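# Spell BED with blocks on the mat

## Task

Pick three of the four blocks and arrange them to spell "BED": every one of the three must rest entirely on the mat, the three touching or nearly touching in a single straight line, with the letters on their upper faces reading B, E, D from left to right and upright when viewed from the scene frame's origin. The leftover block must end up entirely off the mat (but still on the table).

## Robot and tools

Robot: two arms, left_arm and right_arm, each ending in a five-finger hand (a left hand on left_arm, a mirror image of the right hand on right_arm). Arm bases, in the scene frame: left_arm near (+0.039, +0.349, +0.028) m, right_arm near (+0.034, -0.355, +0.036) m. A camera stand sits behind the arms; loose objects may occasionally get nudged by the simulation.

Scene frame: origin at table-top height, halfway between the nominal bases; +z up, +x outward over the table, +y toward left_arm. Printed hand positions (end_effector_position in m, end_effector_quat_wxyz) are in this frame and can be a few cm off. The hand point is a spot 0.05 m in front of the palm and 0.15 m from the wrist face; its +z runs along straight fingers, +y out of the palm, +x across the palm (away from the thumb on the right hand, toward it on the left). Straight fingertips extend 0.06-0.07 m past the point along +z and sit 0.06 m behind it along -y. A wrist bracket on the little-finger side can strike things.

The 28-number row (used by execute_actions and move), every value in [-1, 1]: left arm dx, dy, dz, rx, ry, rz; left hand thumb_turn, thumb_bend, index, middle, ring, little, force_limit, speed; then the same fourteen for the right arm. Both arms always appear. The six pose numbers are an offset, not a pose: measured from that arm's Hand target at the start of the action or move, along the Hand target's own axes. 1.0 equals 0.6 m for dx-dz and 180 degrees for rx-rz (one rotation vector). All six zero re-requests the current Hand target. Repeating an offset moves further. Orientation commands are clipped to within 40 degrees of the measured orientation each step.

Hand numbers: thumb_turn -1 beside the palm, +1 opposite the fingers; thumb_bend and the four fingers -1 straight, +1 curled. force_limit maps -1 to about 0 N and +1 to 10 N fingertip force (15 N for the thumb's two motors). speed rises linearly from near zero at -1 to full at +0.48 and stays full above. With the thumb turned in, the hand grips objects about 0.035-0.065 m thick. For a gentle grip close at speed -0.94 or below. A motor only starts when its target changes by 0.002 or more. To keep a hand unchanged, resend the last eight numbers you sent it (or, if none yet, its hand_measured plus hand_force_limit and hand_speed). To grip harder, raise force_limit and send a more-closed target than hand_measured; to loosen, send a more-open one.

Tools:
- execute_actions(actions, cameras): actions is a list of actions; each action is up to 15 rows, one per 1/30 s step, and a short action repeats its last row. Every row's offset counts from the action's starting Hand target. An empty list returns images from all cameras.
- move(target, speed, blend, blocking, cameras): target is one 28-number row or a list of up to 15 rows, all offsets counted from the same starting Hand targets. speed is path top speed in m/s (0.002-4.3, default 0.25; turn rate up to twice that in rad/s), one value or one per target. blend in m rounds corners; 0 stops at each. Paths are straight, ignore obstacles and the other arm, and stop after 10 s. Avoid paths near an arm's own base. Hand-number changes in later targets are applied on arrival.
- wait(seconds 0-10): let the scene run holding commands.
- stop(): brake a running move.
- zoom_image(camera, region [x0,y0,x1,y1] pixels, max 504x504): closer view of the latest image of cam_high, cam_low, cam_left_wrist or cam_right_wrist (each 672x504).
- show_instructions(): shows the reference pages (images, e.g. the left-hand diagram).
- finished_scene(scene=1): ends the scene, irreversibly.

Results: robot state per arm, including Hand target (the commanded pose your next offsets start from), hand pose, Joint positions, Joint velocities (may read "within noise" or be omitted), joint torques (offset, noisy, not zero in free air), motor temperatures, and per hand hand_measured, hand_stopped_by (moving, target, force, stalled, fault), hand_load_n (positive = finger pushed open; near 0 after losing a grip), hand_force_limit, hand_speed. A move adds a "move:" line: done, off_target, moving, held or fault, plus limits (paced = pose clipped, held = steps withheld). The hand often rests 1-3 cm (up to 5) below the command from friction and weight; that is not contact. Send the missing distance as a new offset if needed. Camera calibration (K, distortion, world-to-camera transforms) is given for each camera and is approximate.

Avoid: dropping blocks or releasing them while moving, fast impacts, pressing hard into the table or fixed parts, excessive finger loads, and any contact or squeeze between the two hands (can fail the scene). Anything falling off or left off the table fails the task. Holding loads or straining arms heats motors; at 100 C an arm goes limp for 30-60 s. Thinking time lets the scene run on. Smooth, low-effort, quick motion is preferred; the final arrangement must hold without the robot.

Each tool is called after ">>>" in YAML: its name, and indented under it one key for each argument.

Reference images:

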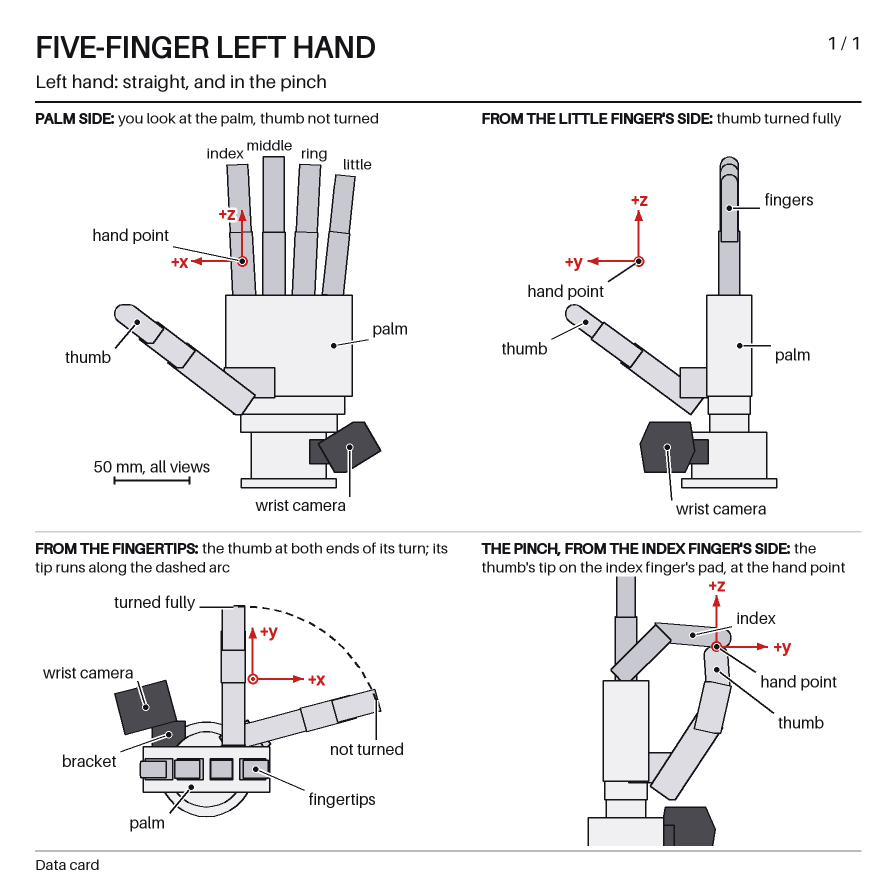

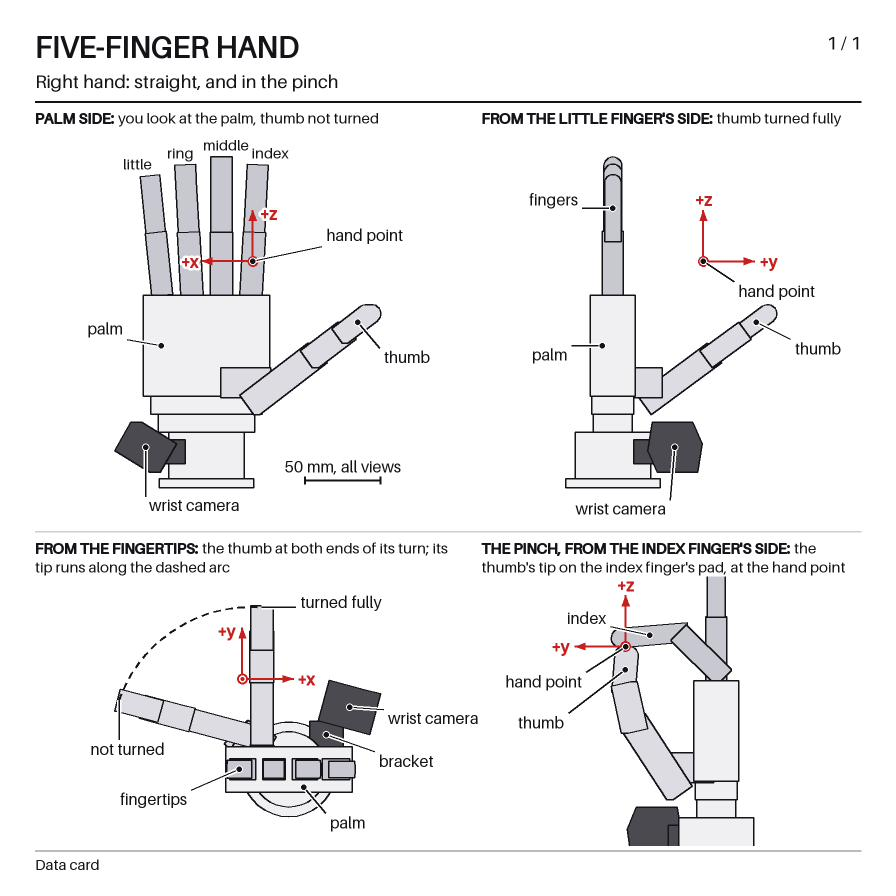

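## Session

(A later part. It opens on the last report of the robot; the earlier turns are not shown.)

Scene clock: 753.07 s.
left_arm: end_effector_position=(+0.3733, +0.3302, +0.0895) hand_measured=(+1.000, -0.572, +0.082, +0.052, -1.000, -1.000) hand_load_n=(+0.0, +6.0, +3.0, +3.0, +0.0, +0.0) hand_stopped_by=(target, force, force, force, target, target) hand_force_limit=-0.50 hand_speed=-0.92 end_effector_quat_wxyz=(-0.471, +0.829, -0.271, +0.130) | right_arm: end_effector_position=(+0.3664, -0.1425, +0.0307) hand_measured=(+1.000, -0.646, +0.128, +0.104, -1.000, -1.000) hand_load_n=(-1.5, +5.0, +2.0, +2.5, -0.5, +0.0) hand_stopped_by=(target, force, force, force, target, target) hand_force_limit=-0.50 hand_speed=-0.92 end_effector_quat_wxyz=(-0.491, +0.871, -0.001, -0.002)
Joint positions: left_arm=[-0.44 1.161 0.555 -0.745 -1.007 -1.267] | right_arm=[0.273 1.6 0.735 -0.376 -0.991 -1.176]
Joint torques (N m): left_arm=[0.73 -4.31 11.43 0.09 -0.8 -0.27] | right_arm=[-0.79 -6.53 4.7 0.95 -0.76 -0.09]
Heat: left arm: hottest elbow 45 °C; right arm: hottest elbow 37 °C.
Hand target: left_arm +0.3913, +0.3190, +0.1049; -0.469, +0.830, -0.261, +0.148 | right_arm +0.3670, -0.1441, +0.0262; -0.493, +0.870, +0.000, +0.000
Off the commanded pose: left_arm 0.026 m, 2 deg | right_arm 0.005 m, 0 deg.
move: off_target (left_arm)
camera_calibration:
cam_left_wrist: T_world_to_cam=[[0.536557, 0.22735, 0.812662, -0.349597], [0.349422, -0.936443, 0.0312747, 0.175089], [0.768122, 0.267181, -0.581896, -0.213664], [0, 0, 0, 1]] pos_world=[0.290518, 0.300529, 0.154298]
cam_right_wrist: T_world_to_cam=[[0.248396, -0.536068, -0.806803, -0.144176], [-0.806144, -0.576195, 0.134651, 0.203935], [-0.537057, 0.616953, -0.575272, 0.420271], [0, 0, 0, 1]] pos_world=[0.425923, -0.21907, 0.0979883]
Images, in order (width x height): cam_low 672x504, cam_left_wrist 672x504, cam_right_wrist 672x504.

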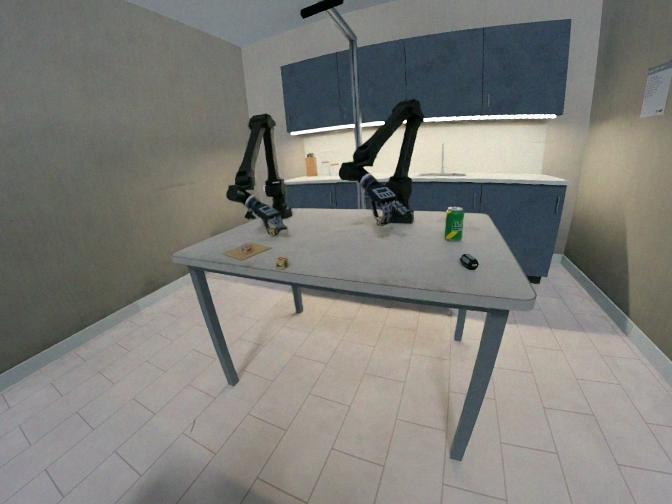

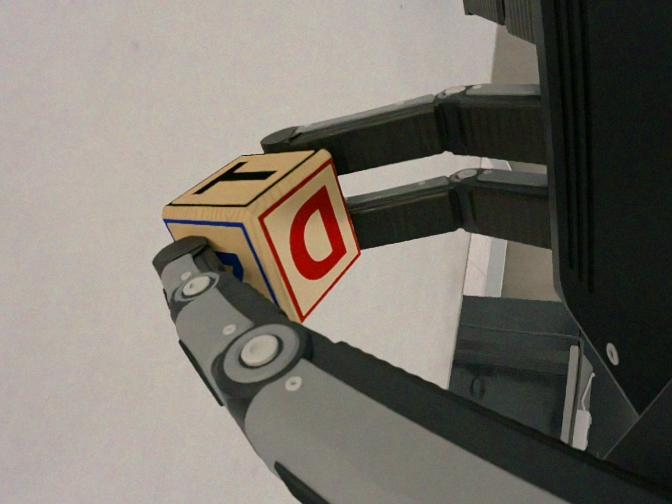

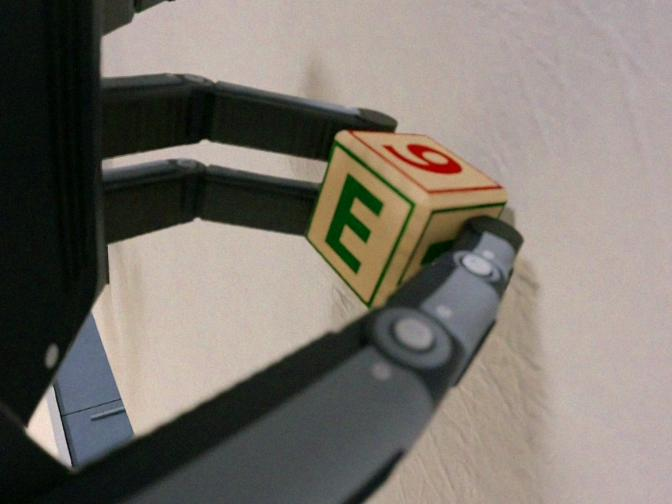

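>>> move:
  target:
    - [0, 0.0928, 0.0558, 0, 0, 0, 1, -0.5, 0.3, 0.3, -1, -1, -0.5, -0.92, 0, 0.0057, 0.0034, 0, 0, 0, 1, -0.5, 0.3, 0.3, -1, -1, -0.5, -0.92]
    - [0, 0.1107, 0.0665, 0, 0, 0, 1, -0.5, 0.3, 0.3, -1, -1, -0.5, -0.92, 0, 0.0057, 0.0034, 0, 0, 0, 1, -0.75, -0.22, -0.22, -1, -1, -0.5, -0.7]
  speed: [0.12, 0.05]
  cameras: ["cam_left_wrist", "cam_right_wrist"]

Scene clock: 762.13 s.
left_arm: end_effector_position=(+0.3887, +0.3223, +0.0278) hand_measured=(+1.000, -0.572, +0.082, +0.052, -1.000, -1.000) hand_load_n=(+0.0, +6.0, +2.5, +3.0, +0.0, +0.0) hand_stopped_by=(target, force, force, force, target, target) hand_force_limit=-0.50 hand_speed=-0.92 end_effector_quat_wxyz=(-0.470, +0.830, -0.264, +0.141) | right_arm: end_effector_position=(+0.3677, -0.1421, +0.0273) hand_measured=(+1.000, -0.750, -0.220, -0.220, -1.000, -1.000) hand_load_n=(+0.0, +0.0, +0.0, +0.0, +0.0, +0.0) hand_stopped_by=(target, target, target, target, target, target) hand_force_limit=-0.50 hand_speed=-0.70 end_effector_quat_wxyz=(-0.491, +0.871, -0.001, -0.001)
Joint positions: left_arm=[-0.442 1.368 0.501 -0.464 -1.008 -1.272] | right_arm=[0.273 1.611 0.735 -0.363 -0.992 -1.176]
Joint torques (N m): left_arm=[0.85 -5.83 5.94 1.07 -0.76 -0.23] | right_arm=[-0.79 -6.65 4.44 0.95 -0.74 -0.09]
Heat: left arm: hottest elbow 45 °C; right arm: hottest elbow 37 °C.
Hand target: left_arm +0.3913, +0.3189, +0.0273; -0.469, +0.830, -0.261, +0.148 | right_arm +0.3670, -0.1441, +0.0221; -0.493, +0.870, -0.001, +0.000
Off the commanded pose: left_arm 0.004 m, 1 deg | right_arm 0.006 m, 0 deg.
move: done
camera_calibration:
cam_left_wrist: T_world_to_cam=[[0.517963, 0.236366, 0.822098, -0.301751], [0.349626, -0.935621, 0.0487237, 0.163525], [0.780689, 0.26219, -0.567257, -0.26307], [0, 0, 0, 1]] pos_world=[0.3045, 0.293295, 0.0908728]
cam_right_wrist: T_world_to_cam=[[0.249916, -0.53543, -0.806757, -0.147543], [-0.806331, -0.576375, 0.132745, 0.205667], [-0.53607, 0.617338, -0.57578, 0.418432], [0, 0, 0, 1]] pos_world=[0.427018, -0.218772, 0.094592]
Images, in order (width x height): cam_left_wrist 672x504, cam_right_wrist 672x504.

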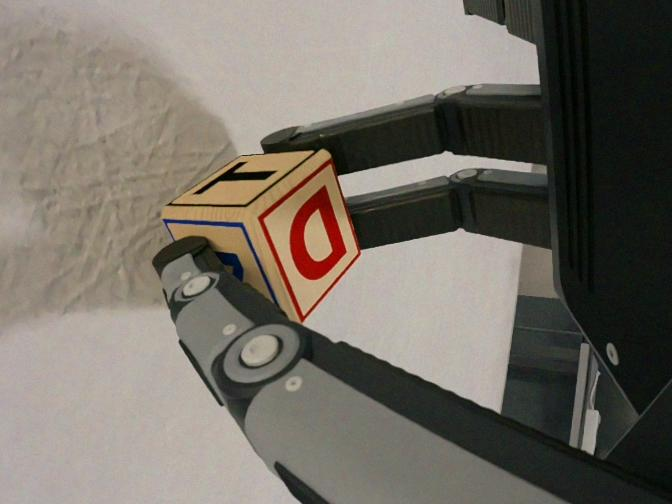

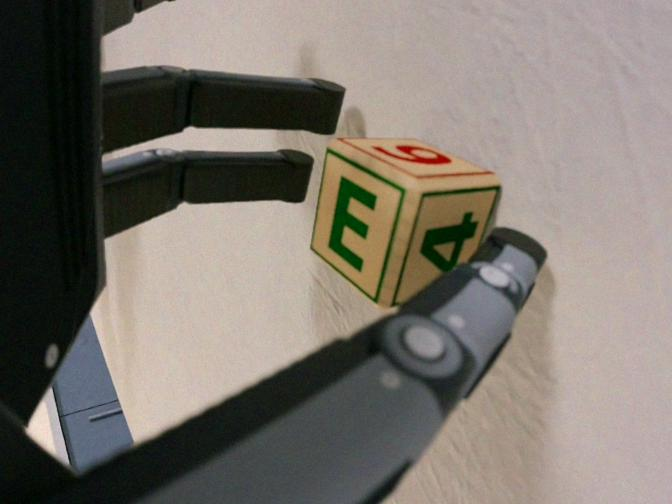

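>>> move:
  target:
    - [0, 0.005, 0.003, 0, 0, 0, 1, -0.5, 0.3, 0.3, -1, -1, -0.5, -0.92, 0, -0.1, -0.0601, 0, 0, 0, 1, -0.8, -0.2, -0.2, -1, -1, -0.5, -0.7]
    - [0, 0.005, 0.003, 0, 0, 0, 1, -0.75, -0.22, -0.22, -1, -1, -0.5, -0.7, 0.0302, -0.074, -0.0478, 0, 0.3809, 0.2289, 1, -0.8, -0.2, -0.2, -1, -1, -0.5, -0.7]
  speed: [0.1, 0.35]
  cameras: ["cam_left_wrist", "cam_right_wrist"]

Scene clock: 782.57 s.
left_arm: end_effector_position=(+0.3907, +0.3214, +0.0264) hand_measured=(+1.000, -0.750, -0.220, -0.220, -1.000, -1.000) hand_load_n=(+0.0, +0.0, +0.0, +0.0, +0.0, +0.0) hand_stopped_by=(target, target, target, target, target, target) hand_force_limit=-0.50 hand_speed=-0.70 end_effector_quat_wxyz=(-0.470, +0.831, -0.262, +0.144) | right_arm: end_effector_position=(+0.3865, -0.1469, +0.0779) hand_measured=(+1.000, -0.800, -0.200, -0.200, -1.000, -1.000) hand_load_n=(+0.0, +0.0, +0.0, -0.5, +0.0, +0.0) hand_stopped_by=(target, target, target, target, target, target) hand_force_limit=-0.50 hand_speed=-0.70 end_effector_quat_wxyz=(-0.382, +0.665, -0.557, +0.319)
Joint positions: left_arm=[-0.442 1.375 0.501 -0.45 -1.008 -1.272] | right_arm=[0.666 1.191 0.384 0.237 0.367 0.228]
Joint torques (N m): left_arm=[0.91 -5.54 5.57 1.07 -0.76 -0.23] | right_arm=[0.09 -2.61 6.52 0.8 0.28 0.07]
Heat: left arm: hottest elbow 44 °C; right arm: hottest elbow 37 °C.
Hand target: left_arm +0.3912, +0.3188, +0.0238; -0.469, +0.830, -0.261, +0.148 | right_arm +0.3851, -0.1458, +0.0750; -0.377, +0.666, -0.560, +0.316
Off the commanded pose: left_arm 0.004 m, 1 deg | right_arm 0.003 m, 1 deg.
move: done
camera_calibration:
cam_left_wrist: T_world_to_cam=[[0.512857, 0.238849, 0.824578, -0.300321], [0.349252, -0.935486, 0.0537521, 0.161912], [0.784219, 0.260418, -0.563189, -0.266059], [0, 0, 0, 1]] pos_world=[0.306122, 0.292484, 0.0890938]
cam_right_wrist: T_world_to_cam=[[-0.47077, -0.33902, -0.814519, 0.193918], [-0.710879, 0.692543, 0.122618, 0.361715], [0.52252, 0.636749, -0.567031, 0.053684], [0, 0, 0, 1]] pos_world=[0.320376, -0.218945, 0.144038]
Images, in order (width x height): cam_left_wrist 672x504, cam_right_wrist 672x504.

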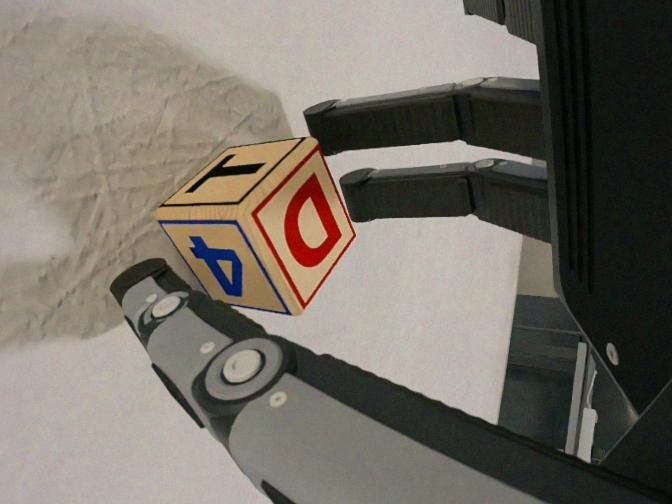

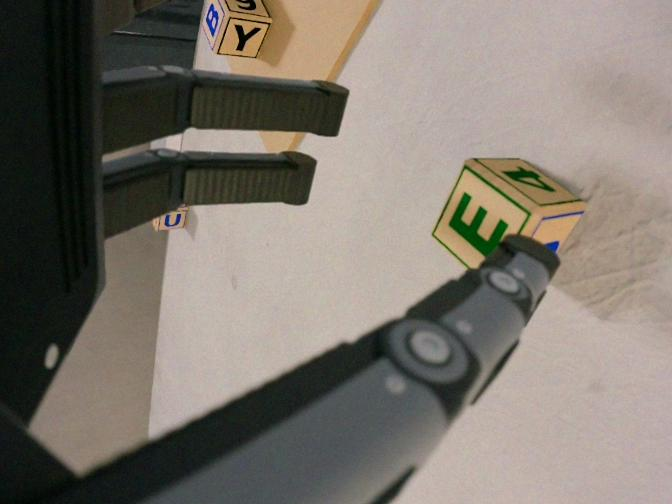

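>>> move:
  target:
    - [0, -0.1, -0.0601, 0, 0, 0, 1, -0.8, -0.2, -0.2, -1, -1, -0.5, -0.7, -0.007, 0.0735, 0.0377, 0, 0, 0, 1, -0.8, -0.2, -0.2, -1, -1, -0.5, -0.7]
    - [-0.0082, -0.0615, -0.0633, 0, 0.4095, 0.2461, 1, -0.8, -0.2, -0.2, -1, -1, -0.5, -0.7, -0.007, 0.0735, 0.0377, 0, 0, 0, 1, -0.5, 0.3, 0.3, -1, -1, -0.5, -0.92]
  speed: [0.1, 0.35]
  cameras: ["cam_left_wrist", "cam_right_wrist"]

Scene clock: 808.87 s.
left_arm: end_effector_position=(+0.3609, +0.3035, +0.0610) hand_measured=(+1.000, -0.800, -0.200, -0.200, -1.000, -1.000) hand_load_n=(+0.0, +0.0, +0.0, +0.0, +0.0, +0.0) hand_stopped_by=(target, target, target, target, target, target) hand_force_limit=-0.50 hand_speed=-0.70 end_effector_quat_wxyz=(+0.228, -0.438, +0.758, -0.427) | right_arm: end_effector_position=(+0.3821, -0.1452, +0.0249) hand_measured=(+1.000, -0.646, +0.134, +0.104, -1.000, -1.000) hand_load_n=(-2.0, +5.0, +2.5, +1.5, +0.0, +0.0) hand_stopped_by=(target, force, force, force, target, target) hand_force_limit=-0.50 hand_speed=-0.92 end_effector_quat_wxyz=(-0.370, +0.670, -0.560, +0.317)
Joint positions: left_arm=[0.241 1.06 0.316 0.017 0.645 0.457] | right_arm=[0.682 1.391 0.343 0.446 0.383 0.24]
Joint torques (N m): left_arm=[2.02 -3.25 11.28 0.96 0.53 -0.01] | right_arm=[0.32 -3.78 4.3 2.06 0.29 0.07]
Heat: left arm: hottest elbow 44 °C; right arm: hottest elbow 37 °C.
Hand target: left_arm +0.3795, +0.3106, +0.0751; +0.243, -0.429, +0.757, -0.429 | right_arm +0.3810, -0.1423, +0.0254; -0.377, +0.666, -0.560, +0.316
Off the commanded pose: left_arm 0.024 m, 2 deg | right_arm 0.003 m, 1 deg.
move: off_target (left_arm)
camera_calibration:
cam_left_wrist: T_world_to_cam=[[0.301155, -0.476166, 0.826179, -0.01598], [-0.906611, -0.411525, 0.0932924, 0.445504], [0.295571, -0.777118, -0.55563, 0.27232], [0, 0, 0, 1]] pos_world=[0.328222, 0.387352, 0.12295]
cam_right_wrist: T_world_to_cam=[[-0.490471, -0.349738, -0.798199, 0.154911], [-0.705552, 0.696974, 0.128157, 0.362356], [0.511502, 0.626028, -0.588604, 0.0279723], [0, 0, 0, 1]] pos_world=[0.317332, -0.215886, 0.0936757]
Images, in order (width x height): cam_left_wrist 672x504, cam_right_wrist 672x504.

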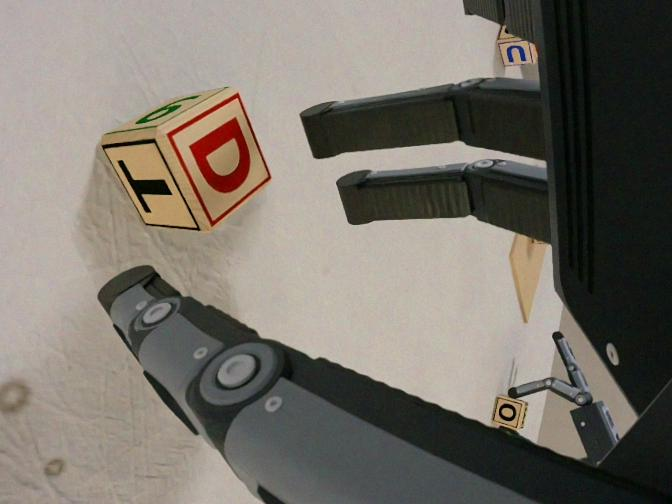

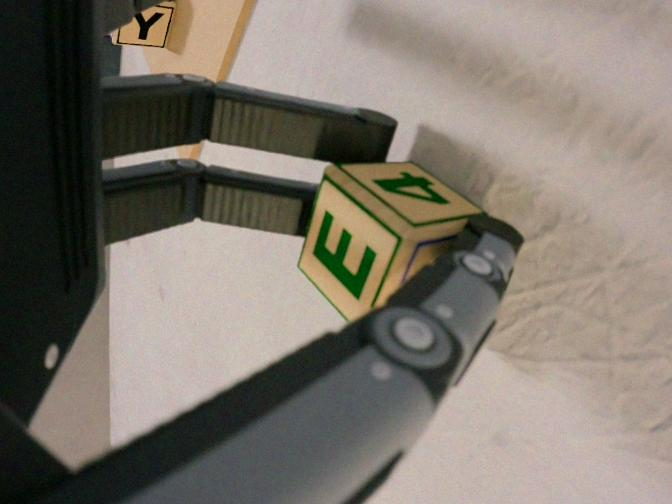

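>>> move:
  target:
    - [0.0037, 0.051, 0.0287, 0, 0, 0, 1, -0.75, -0.2, -0.2, -1, -1, -0.5, -0.7, 0, -0.1143, -0.0687, 0, 0, 0, 1, -0.5, 0.3, 0.3, -1, -1, -0.5, -0.92]
    - [0.0037, 0.051, 0.0287, 0, 0, 0, 1, -0.75, -0.2, -0.2, -1, -1, -0.5, -0.7, 0.0823, -0.3077, 0.2223, 0, 0.1071, 0.0644, 1, -0.5, 0.3, 0.3, -1, -1, -0.5, -0.92]
  speed: [0.1, 0.3]
  cameras: ["cam_left_wrist", "cam_right_wrist", "cam_high"]

Scene clock: 845.47 s.
left_arm: end_effector_position=(+0.3748, +0.3070, +0.0405) hand_measured=(+1.000, -0.750, -0.200, -0.200, -1.000, -1.000) hand_load_n=(-0.5, +0.0, +0.0, +0.0, +0.0, +0.0) hand_stopped_by=(target, target, target, target, target, target) hand_force_limit=-0.50 hand_speed=-0.70 end_effector_quat_wxyz=(+0.236, -0.434, +0.756, -0.429) | right_arm: end_effector_position=(+0.5787, -0.1610, +0.0968) hand_measured=(+1.000, -0.646, +0.134, +0.104, -1.000, -1.000) hand_load_n=(-2.0, +5.0, +2.5, +1.0, +0.0, +0.0) hand_stopped_by=(target, force, force, force, target, target) hand_force_limit=-0.50 hand_speed=-0.92 end_effector_quat_wxyz=(+0.294, -0.557, +0.677, -0.380)
Joint positions: left_arm=[0.241 1.192 0.31 0.173 0.645 0.457] | right_arm=[0.505 1.606 0.916 0.009 0.549 0.372]
Joint torques (N m): left_arm=[1.73 -4.13 6.64 2.13 0.37 -0.05] | right_arm=[-0.56 -9.11 9.99 0.72 0.38 0.08]
Heat: left arm: hottest elbow 46 °C; right arm: hottest elbow 36 °C.
Hand target: left_arm +0.3775, +0.3092, +0.0400; +0.243, -0.429, +0.757, -0.429 | right_arm +0.5959, -0.1549, +0.1151; +0.308, -0.544, +0.679, -0.384
Off the commanded pose: left_arm 0.004 m, 1 deg | right_arm 0.026 m, 2 deg.
move: off_target (right_arm)
camera_calibration:
cam_left_wrist: T_world_to_cam=[[0.28665, -0.479488, 0.829411, 0.00477621], [-0.907991, -0.41212, 0.0755591, 0.462944], [0.305587, -0.774757, -0.553505, 0.254904], [0, 0, 0, 1]] pos_world=[0.341085, 0.390567, 0.102149]
cam_right_wrist: T_world_to_cam=[[-0.598987, -0.15143, -0.78631, 0.396809], [-0.393574, 0.910837, 0.1244, 0.357053], [0.697362, 0.383985, -0.605179, -0.165263], [0, 0, 0, 1]] pos_world=[0.493458, -0.20167, 0.167584]
Images, in order (width x height): cam_high 672x504, cam_left_wrist 672x504, cam_right_wrist 672x504.

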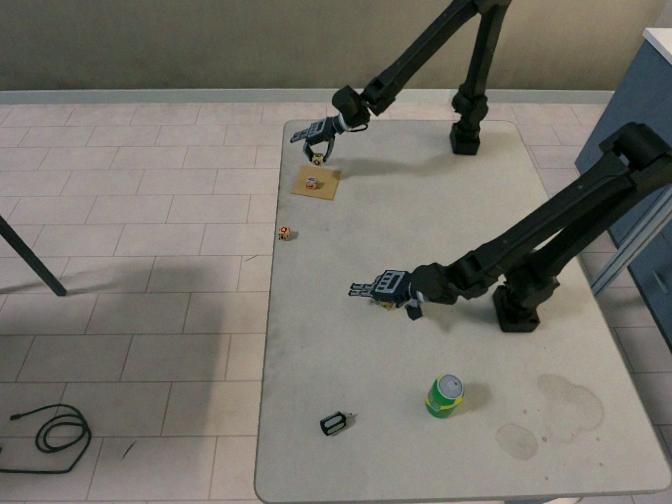

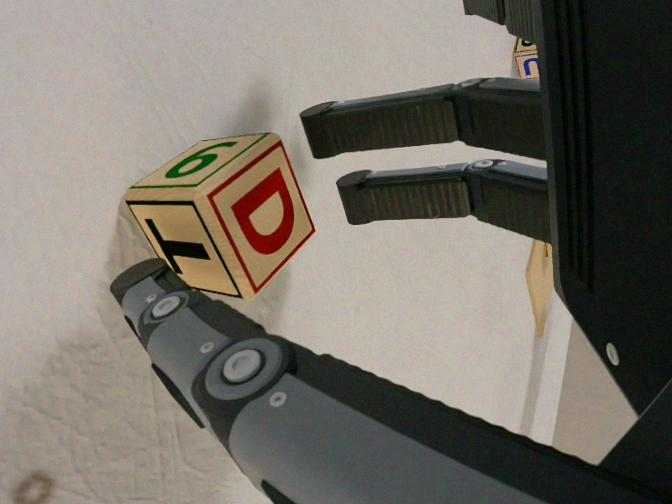

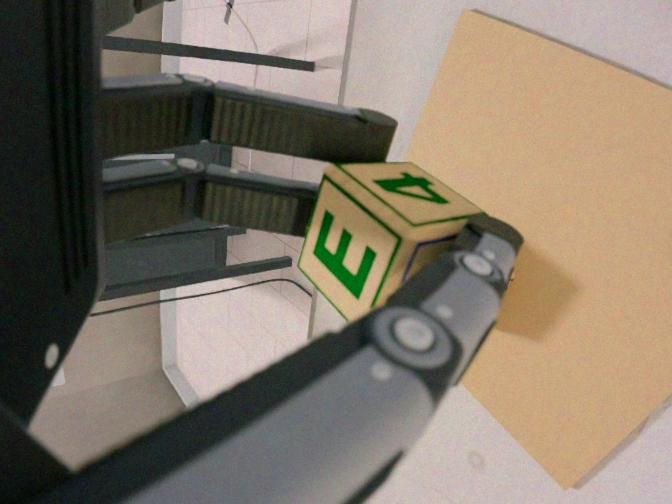

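>>> move:
  target:
    - [-0.0025, 0.022, 0.0188, 0, 0, 0, 1, -0.7, -0.2, -0.2, -1, -1, -0.5, -0.7, 0.0178, 0.1003, 0.0598, 0, 0, 0, 1, -0.5, 0.3, 0.3, -1, -1, -0.5, -0.92]
    - [-0.0025, 0.022, 0.0188, 0, 0, 0, 1, -0.5, 0.3, 0.3, -1, -1, -0.5, -0.92, 0.0178, 0.1003, 0.0598, 0, 0, 0, 1, -0.5, 0.3, 0.3, -1, -1, -0.5, -0.92]
  speed: 0.1
  cameras: ["cam_left_wrist", "cam_right_wrist", "cam_high"]

>>> zoom_image:
  camera: "cam_high"
  region: [285, 150, 355, 206]

Scene clock: 876.67 s.
left_arm: end_effector_position=(+0.3792, +0.3085, +0.0239) hand_measured=(+1.000, -0.572, +0.084, +0.052, -1.000, -1.000) hand_load_n=(+0.0, +6.0, +3.0, +3.0, -0.5, +0.0) hand_stopped_by=(target, force, force, force, target, target) hand_force_limit=-0.50 hand_speed=-0.92 end_effector_quat_wxyz=(+0.238, -0.434, +0.756, -0.429) | right_arm: end_effector_position=(+0.5906, -0.1621, +0.0446) hand_measured=(+1.000, -0.646, +0.134, +0.104, -1.000, -1.000) hand_load_n=(-2.0, +5.0, +2.5, +1.0, +0.0, +0.0) hand_stopped_by=(target, force, force, force, target, target) hand_force_limit=-0.50 hand_speed=-0.92 end_effector_quat_wxyz=(+0.303, -0.549, +0.679, -0.382)
Joint positions: left_arm=[0.241 1.28 0.3 0.274 0.642 0.457] | right_arm=[0.492 1.734 0.888 0.186 0.543 0.373]
Joint torques (N m): left_arm=[1.32 -4.66 5.81 2.14 0.37 -0.07] | right_arm=[-0.91 -9.82 5.49 1.95 0.1 -0.05]
Heat: left arm: hottest elbow 45 °C; right arm: hottest elbow 39 °C.
Hand target: left_arm +0.3808, +0.3090, +0.0228; +0.243, -0.429, +0.757, -0.429 | right_arm +0.5933, -0.1650, +0.0450; +0.308, -0.544, +0.679, -0.384
Off the commanded pose: left_arm 0.002 m, 1 deg | right_arm 0.004 m, 1 deg.
move: done
camera_calibration:
cam_left_wrist: T_world_to_cam=[[0.284598, -0.481101, 0.829184, 0.0191717], [-0.907427, -0.414141, 0.0711649, 0.469308], [0.309161, -0.772677, -0.554427, 0.243563], [0, 0, 0, 1]] pos_world=[0.345106, 0.391778, 0.0857427]
cam_right_wrist: T_world_to_cam=[[-0.585172, -0.135841, -0.799451, 0.357618], [-0.388766, 0.91218, 0.129568, 0.366395], [0.711642, 0.386619, -0.586592, -0.213543], [0, 0, 0, 1]] pos_world=[0.503676, -0.203079, 0.113162]
Images, in order (width x height): cam_high 672x504, cam_left_wrist 672x504, cam_right_wrist 672x504.

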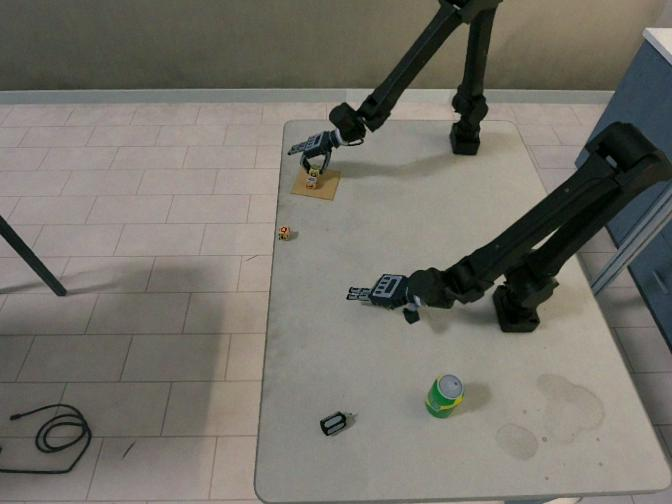

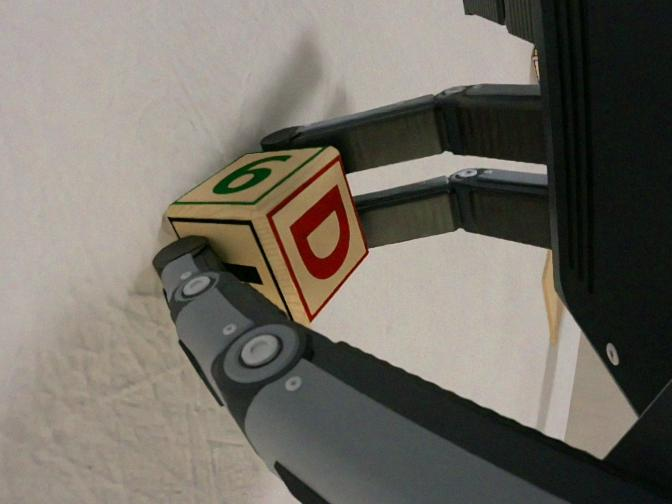

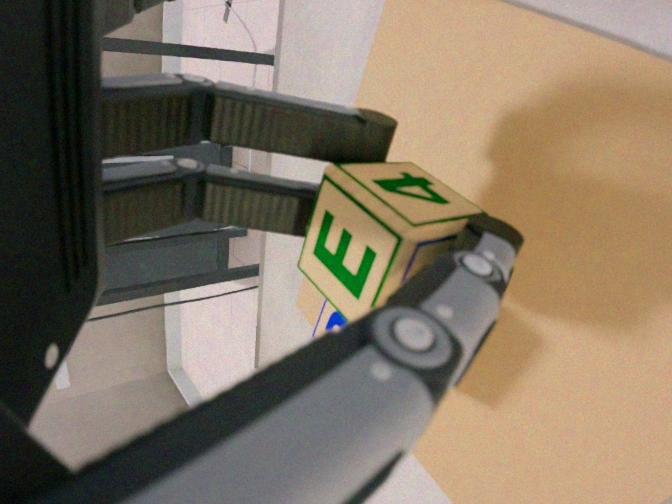

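Scaled by 7.200 from the camera's 672x504 image, which has a finer 960x720 frame.

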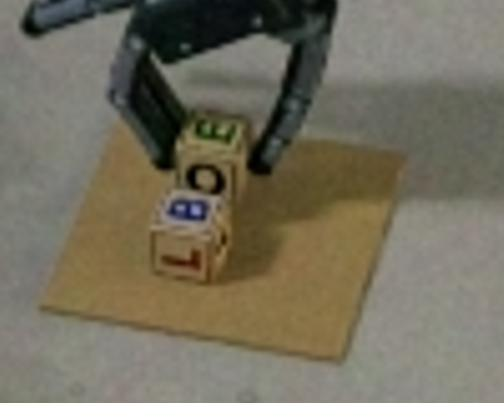

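>>> zoom_image:
  camera: "cam_right_wrist"
  region: [270, 230, 390, 360]

Scaled by 3.877 from the camera's 672x504 image, which has a finer 960x720 frame.

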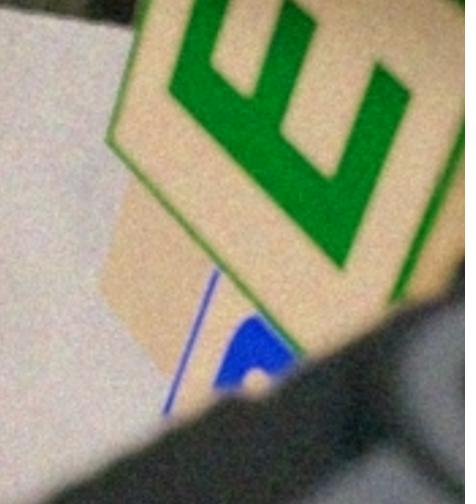

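>>> move:
  target:
    - [0, -0.1143, -0.0687, 0, 0, 0, 1, -0.5, 0.3, 0.3, -1, -1, -0.5, -0.92, 0, 0.0183, 0.0197, 0, 0, 0, 1, -0.5, 0.3, 0.3, -1, -1, -0.5, -0.92]
    - [0.1563, -0.2405, 0.0767, 0, -0.0714, -0.0429, 1, -0.5, 0.3, 0.3, -1, -1, -0.5, -0.92, 0, 0.0183, 0.0197, 0, 0, 0, 1, -0.5, 0.3, 0.3, -1, -1, -0.5, -0.92]
  speed: [0.1, 0.25]
  cameras: ["cam_left_wrist", "cam_right_wrist", "cam_high"]

>>> zoom_image:
  camera: "cam_high"
  region: [285, 150, 355, 206]

>>> zoom_image:
  camera: "cam_right_wrist"
  region: [260, 130, 500, 360]

Scene clock: 906.27 s.
left_arm: end_effector_position=(+0.4079, +0.1803, +0.0993) hand_measured=(+1.000, -0.572, +0.084, +0.052, -1.000, -1.000) hand_load_n=(+0.0, +6.0, +3.0, +3.0, +0.0, +0.0) hand_stopped_by=(target, force, force, force, target, target) hand_force_limit=-0.50 hand_speed=-0.92 end_effector_quat_wxyz=(+0.285, -0.526, +0.710, -0.370) | right_arm: end_effector_position=(+0.5949, -0.1624, +0.0323) hand_measured=(+1.000, -0.646, +0.134, +0.104, -1.000, -1.000) hand_load_n=(-2.0, +5.0, +3.0, +1.0, +0.0, +0.0) hand_stopped_by=(target, force, force, force, target, target) hand_force_limit=-0.50 hand_speed=-0.92 end_effector_quat_wxyz=(+0.306, -0.546, +0.680, -0.382)
Joint positions: left_arm=[-0.382 1.089 0.459 0.029 -0.094 -0.045] | right_arm=[0.487 1.769 0.888 0.229 0.538 0.372]
Joint torques (N m): left_arm=[1.49 -4.78 12.15 2.44 -0.07 -0.25] | right_arm=[-0.97 -9.52 5.49 1.96 0.09 -0.09]
Heat: left arm: hottest elbow 45 °C; right arm: hottest elbow 38 °C.
Hand target: left_arm +0.4301, +0.1702, +0.1228; +0.296, -0.524, +0.695, -0.393 | right_arm +0.5978, -0.1660, +0.0295; +0.308, -0.544, +0.679, -0.384
Off the commanded pose: left_arm 0.034 m, 3 deg | right_arm 0.005 m, 0 deg.
move: off_target (left_arm)
camera_calibration:
cam_left_wrist: T_world_to_cam=[[0.428808, -0.429791, 0.794609, -0.177758], [-0.774057, -0.628308, 0.0778756, 0.420342], [0.465789, -0.648466, -0.602106, 0.0958619], [0, 0, 0, 1]] pos_world=[0.356941, 0.249869, 0.166232]
cam_right_wrist: T_world_to_cam=[[-0.581032, -0.130976, -0.803273, 0.348735], [-0.38843, 0.911936, 0.132269, 0.369646], [0.715209, 0.388868, -0.580739, -0.225596], [0, 0, 0, 1]] pos_world=[0.507556, -0.20369, 0.100224]
Images, in order (width x height): cam_high 672x504, cam_left_wrist 672x504, cam_right_wrist 672x504.

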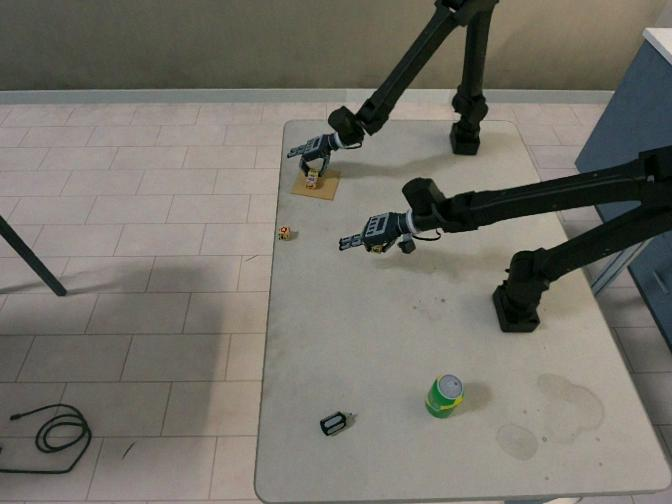

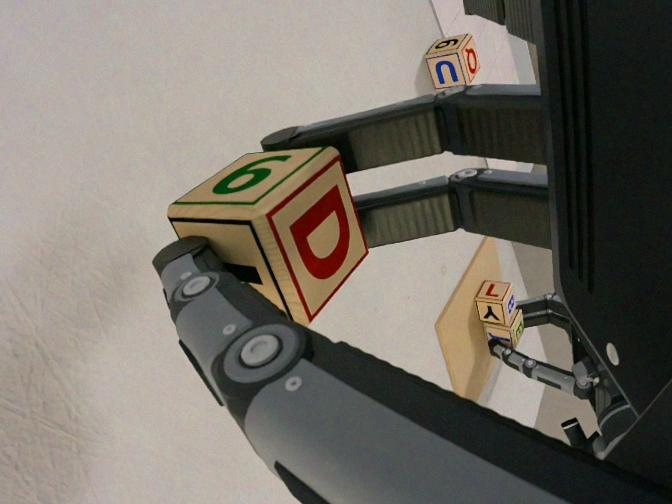

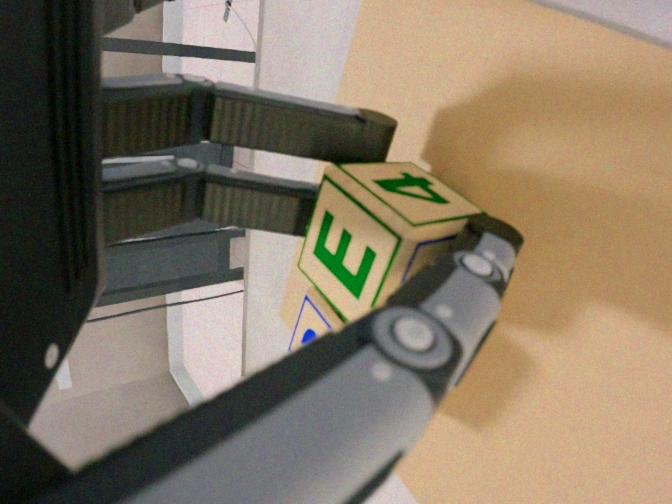

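Scaled by 7.200 from the camera's 672x504 image, which has a finer 960x720 frame.

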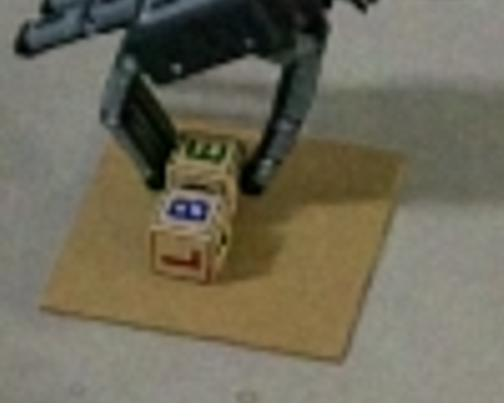

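Scaled by 2.100 from the camera's 672x504 image, which has a finer 960x720 frame.

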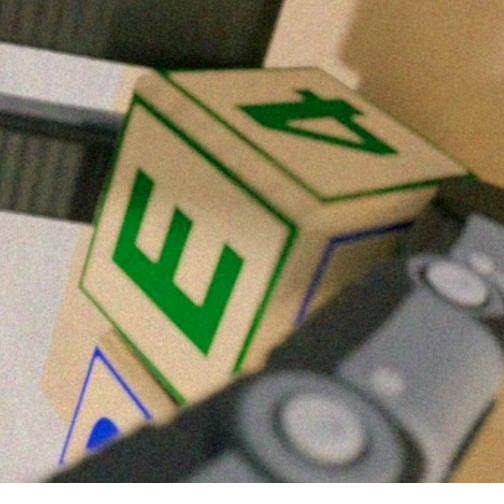

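>>> move:
  target: [0, 0, 0, 0, 0, 0, 1, -0.5, 0.3, 0.3, -1, -1, -0.5, -0.92, -0.0125, 0, 0, 0, 0, 0, 1, -0.5, 0.3, 0.3, -1, -1, -0.5, -0.92]
  speed: 0.05
  cameras: ["cam_right_wrist", "cam_high"]

>>> zoom_image:
  camera: "cam_high"
  region: [285, 150, 355, 206]

>>> zoom_image:
  camera: "cam_right_wrist"
  region: [260, 130, 500, 360]

Scene clock: 925.70 s.
left_arm: end_effector_position=(+0.4079, +0.1803, +0.0993) hand_measured=(+1.000, -0.572, +0.084, +0.052, -1.000, -1.000) hand_load_n=(+0.0, +6.0, +3.0, +3.0, +0.0, +0.0) hand_stopped_by=(target, force, force, force, target, target) hand_force_limit=-0.50 hand_speed=-0.92 end_effector_quat_wxyz=(+0.286, -0.526, +0.710, -0.370) | right_arm: end_effector_position=(+0.5943, -0.1633, +0.0292) hand_measured=(+1.000, -0.646, +0.134, +0.104, -1.000, -1.000) hand_load_n=(-2.0, +5.0, +2.5, +1.5, +0.0, +0.0) hand_stopped_by=(target, force, force, force, target, target) hand_force_limit=-0.50 hand_speed=-0.92 end_effector_quat_wxyz=(+0.303, -0.547, +0.680, -0.382)
Joint positions: left_arm=[-0.382 1.089 0.459 0.029 -0.094 -0.045] | right_arm=[0.487 1.775 0.888 0.229 0.541 0.372]
Joint torques (N m): left_arm=[1.44 -4.6 12.14 2.37 -0.06 -0.29] | right_arm=[-0.03 -9.47 6.52 1.58 0.36 0]
Heat: left arm: hottest elbow 49 °C; right arm: hottest elbow 38 °C.
Hand target: left_arm +0.4301, +0.1703, +0.1228; +0.297, -0.524, +0.695, -0.393 | right_arm +0.5994, -0.1587, +0.0296; +0.308, -0.544, +0.679, -0.384
Off the commanded pose: left_arm 0.034 m, 3 deg | right_arm 0.007 m, 1 deg.
move: off_target (left_arm)
camera_calibration:
cam_right_wrist: T_world_to_cam=[[-0.584914, -0.132796, -0.80015, 0.347687], [-0.385637, 0.913402, 0.130311, 0.369251], [0.713554, 0.384789, -0.585473, -0.226192], [0, 0, 0, 1]] pos_world=[0.507164, -0.204066, 0.0976551]
Images, in order (width x height): cam_high 672x504, cam_right_wrist 672x504.

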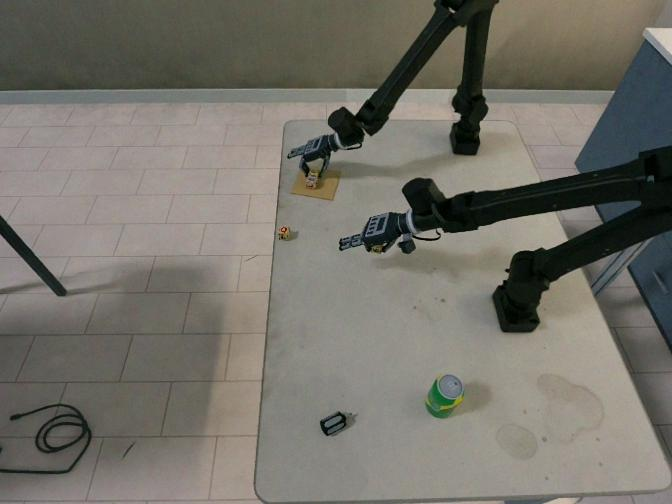

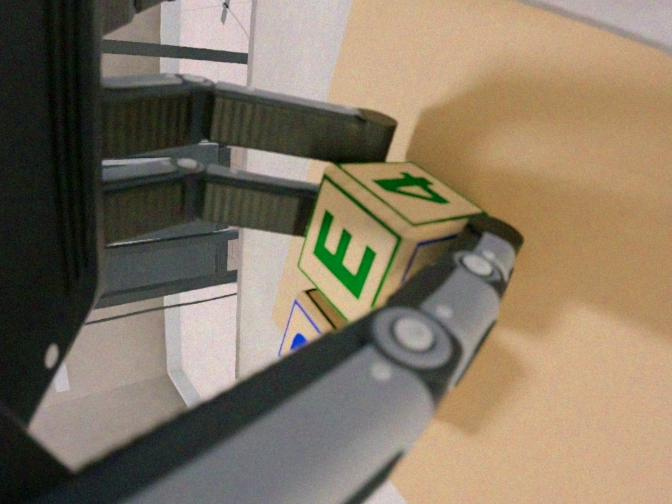

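Scaled by 7.200 from the camera's 672x504 image, which has a finer 960x720 frame.

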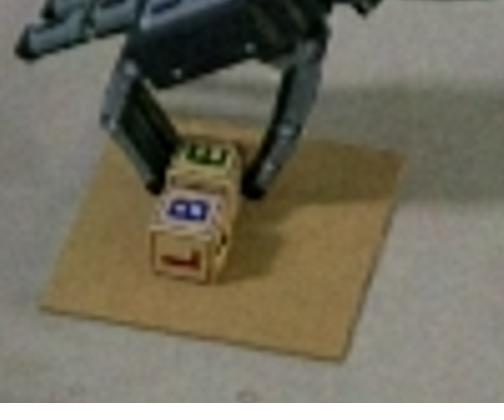

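Scaled by 2.100 from the camera's 672x504 image, which has a finer 960x720 frame.

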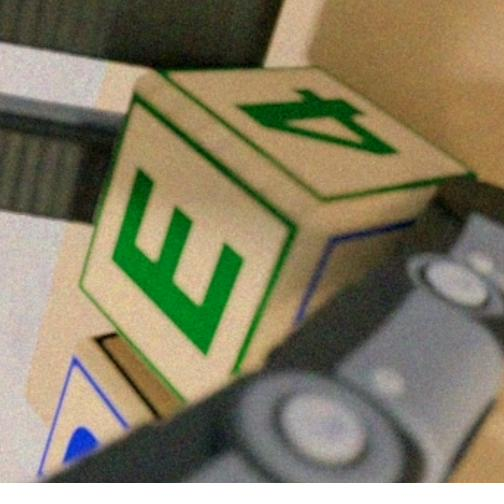

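>>> move:
  target: [0, 0, 0, 0, 0, 0, 1, -0.5, 0.3, 0.3, -1, -1, -0.5, -0.92, -0.010, 0, 0, 0, 0, 0, 1, -0.5, 0.3, 0.3, -1, -1, -0.5, -0.92]
  speed: 0.05
  cameras: ["cam_right_wrist", "cam_high"]

>>> zoom_image:
  camera: "cam_right_wrist"
  region: [260, 130, 500, 360]

Scene clock: 934.33 s.
left_arm: end_effector_position=(+0.4079, +0.1803, +0.0993) hand_measured=(+1.000, -0.572, +0.084, +0.052, -1.000, -1.000) hand_load_n=(+0.0, +6.0, +3.0, +3.0, +0.0, +0.0) hand_stopped_by=(target, force, force, force, target, target) hand_force_limit=-0.50 hand_speed=-0.92 end_effector_quat_wxyz=(+0.286, -0.526, +0.710, -0.370) | right_arm: end_effector_position=(+0.5935, -0.1617, +0.0291) hand_measured=(+1.000, -0.646, +0.134, +0.104, -1.000, -1.000) hand_load_n=(-2.0, +4.5, +3.0, +1.5, +0.0, +0.0) hand_stopped_by=(target, force, force, force, target, target) hand_force_limit=-0.50 hand_speed=-0.92 end_effector_quat_wxyz=(+0.302, -0.546, +0.680, -0.384)
Joint positions: left_arm=[-0.382 1.089 0.459 0.029 -0.094 -0.045] | right_arm=[0.493 1.775 0.888 0.229 0.55 0.375]
Joint torques (N m): left_arm=[1.38 -4.66 12.23 2.36 -0.07 -0.27] | right_arm=[0.38 -9 7.36 1.25 0.34 0.05]
Motor temperatures (°C): left_arm=[33 34 50 32 33 31] | right_arm=[30 34 38 31 32 32]
Heat: left arm: hottest elbow 50 °C; right arm: hottest elbow 38 °C.
Hand target: left_arm +0.4301, +0.1703, +0.1228; +0.297, -0.524, +0.695, -0.393 | right_arm +0.6007, -0.1529, +0.0296; +0.308, -0.544, +0.679, -0.384
Off the commanded pose: left_arm 0.034 m, 3 deg | right_arm 0.011 m, 1 deg.
move: off_target (left_arm, right_arm)
camera_calibration:
cam_right_wrist: T_world_to_cam=[[-0.583633, -0.134006, -0.800884, 0.346461], [-0.383664, 0.914763, 0.126529, 0.366672], [0.715664, 0.381117, -0.585299, -0.228132], [0, 0, 0, 1]] pos_world=[0.506151, -0.202045, 0.0975547]
Images, in order (width x height): cam_high 672x504, cam_right_wrist 672x504.

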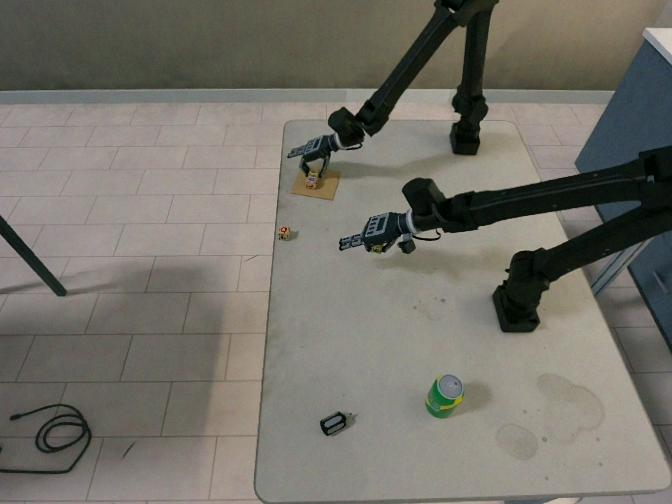

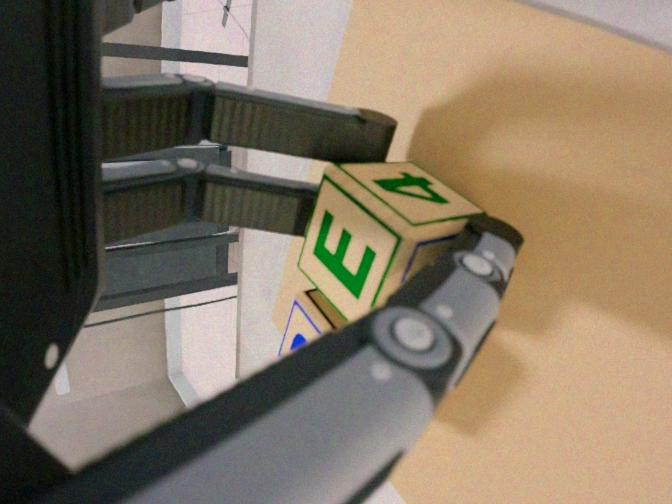

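Scaled by 2.100 from the camera's 672x504 image, which has a finer 960x720 frame.

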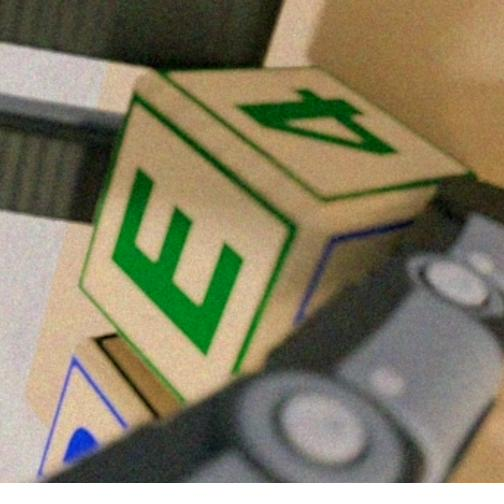

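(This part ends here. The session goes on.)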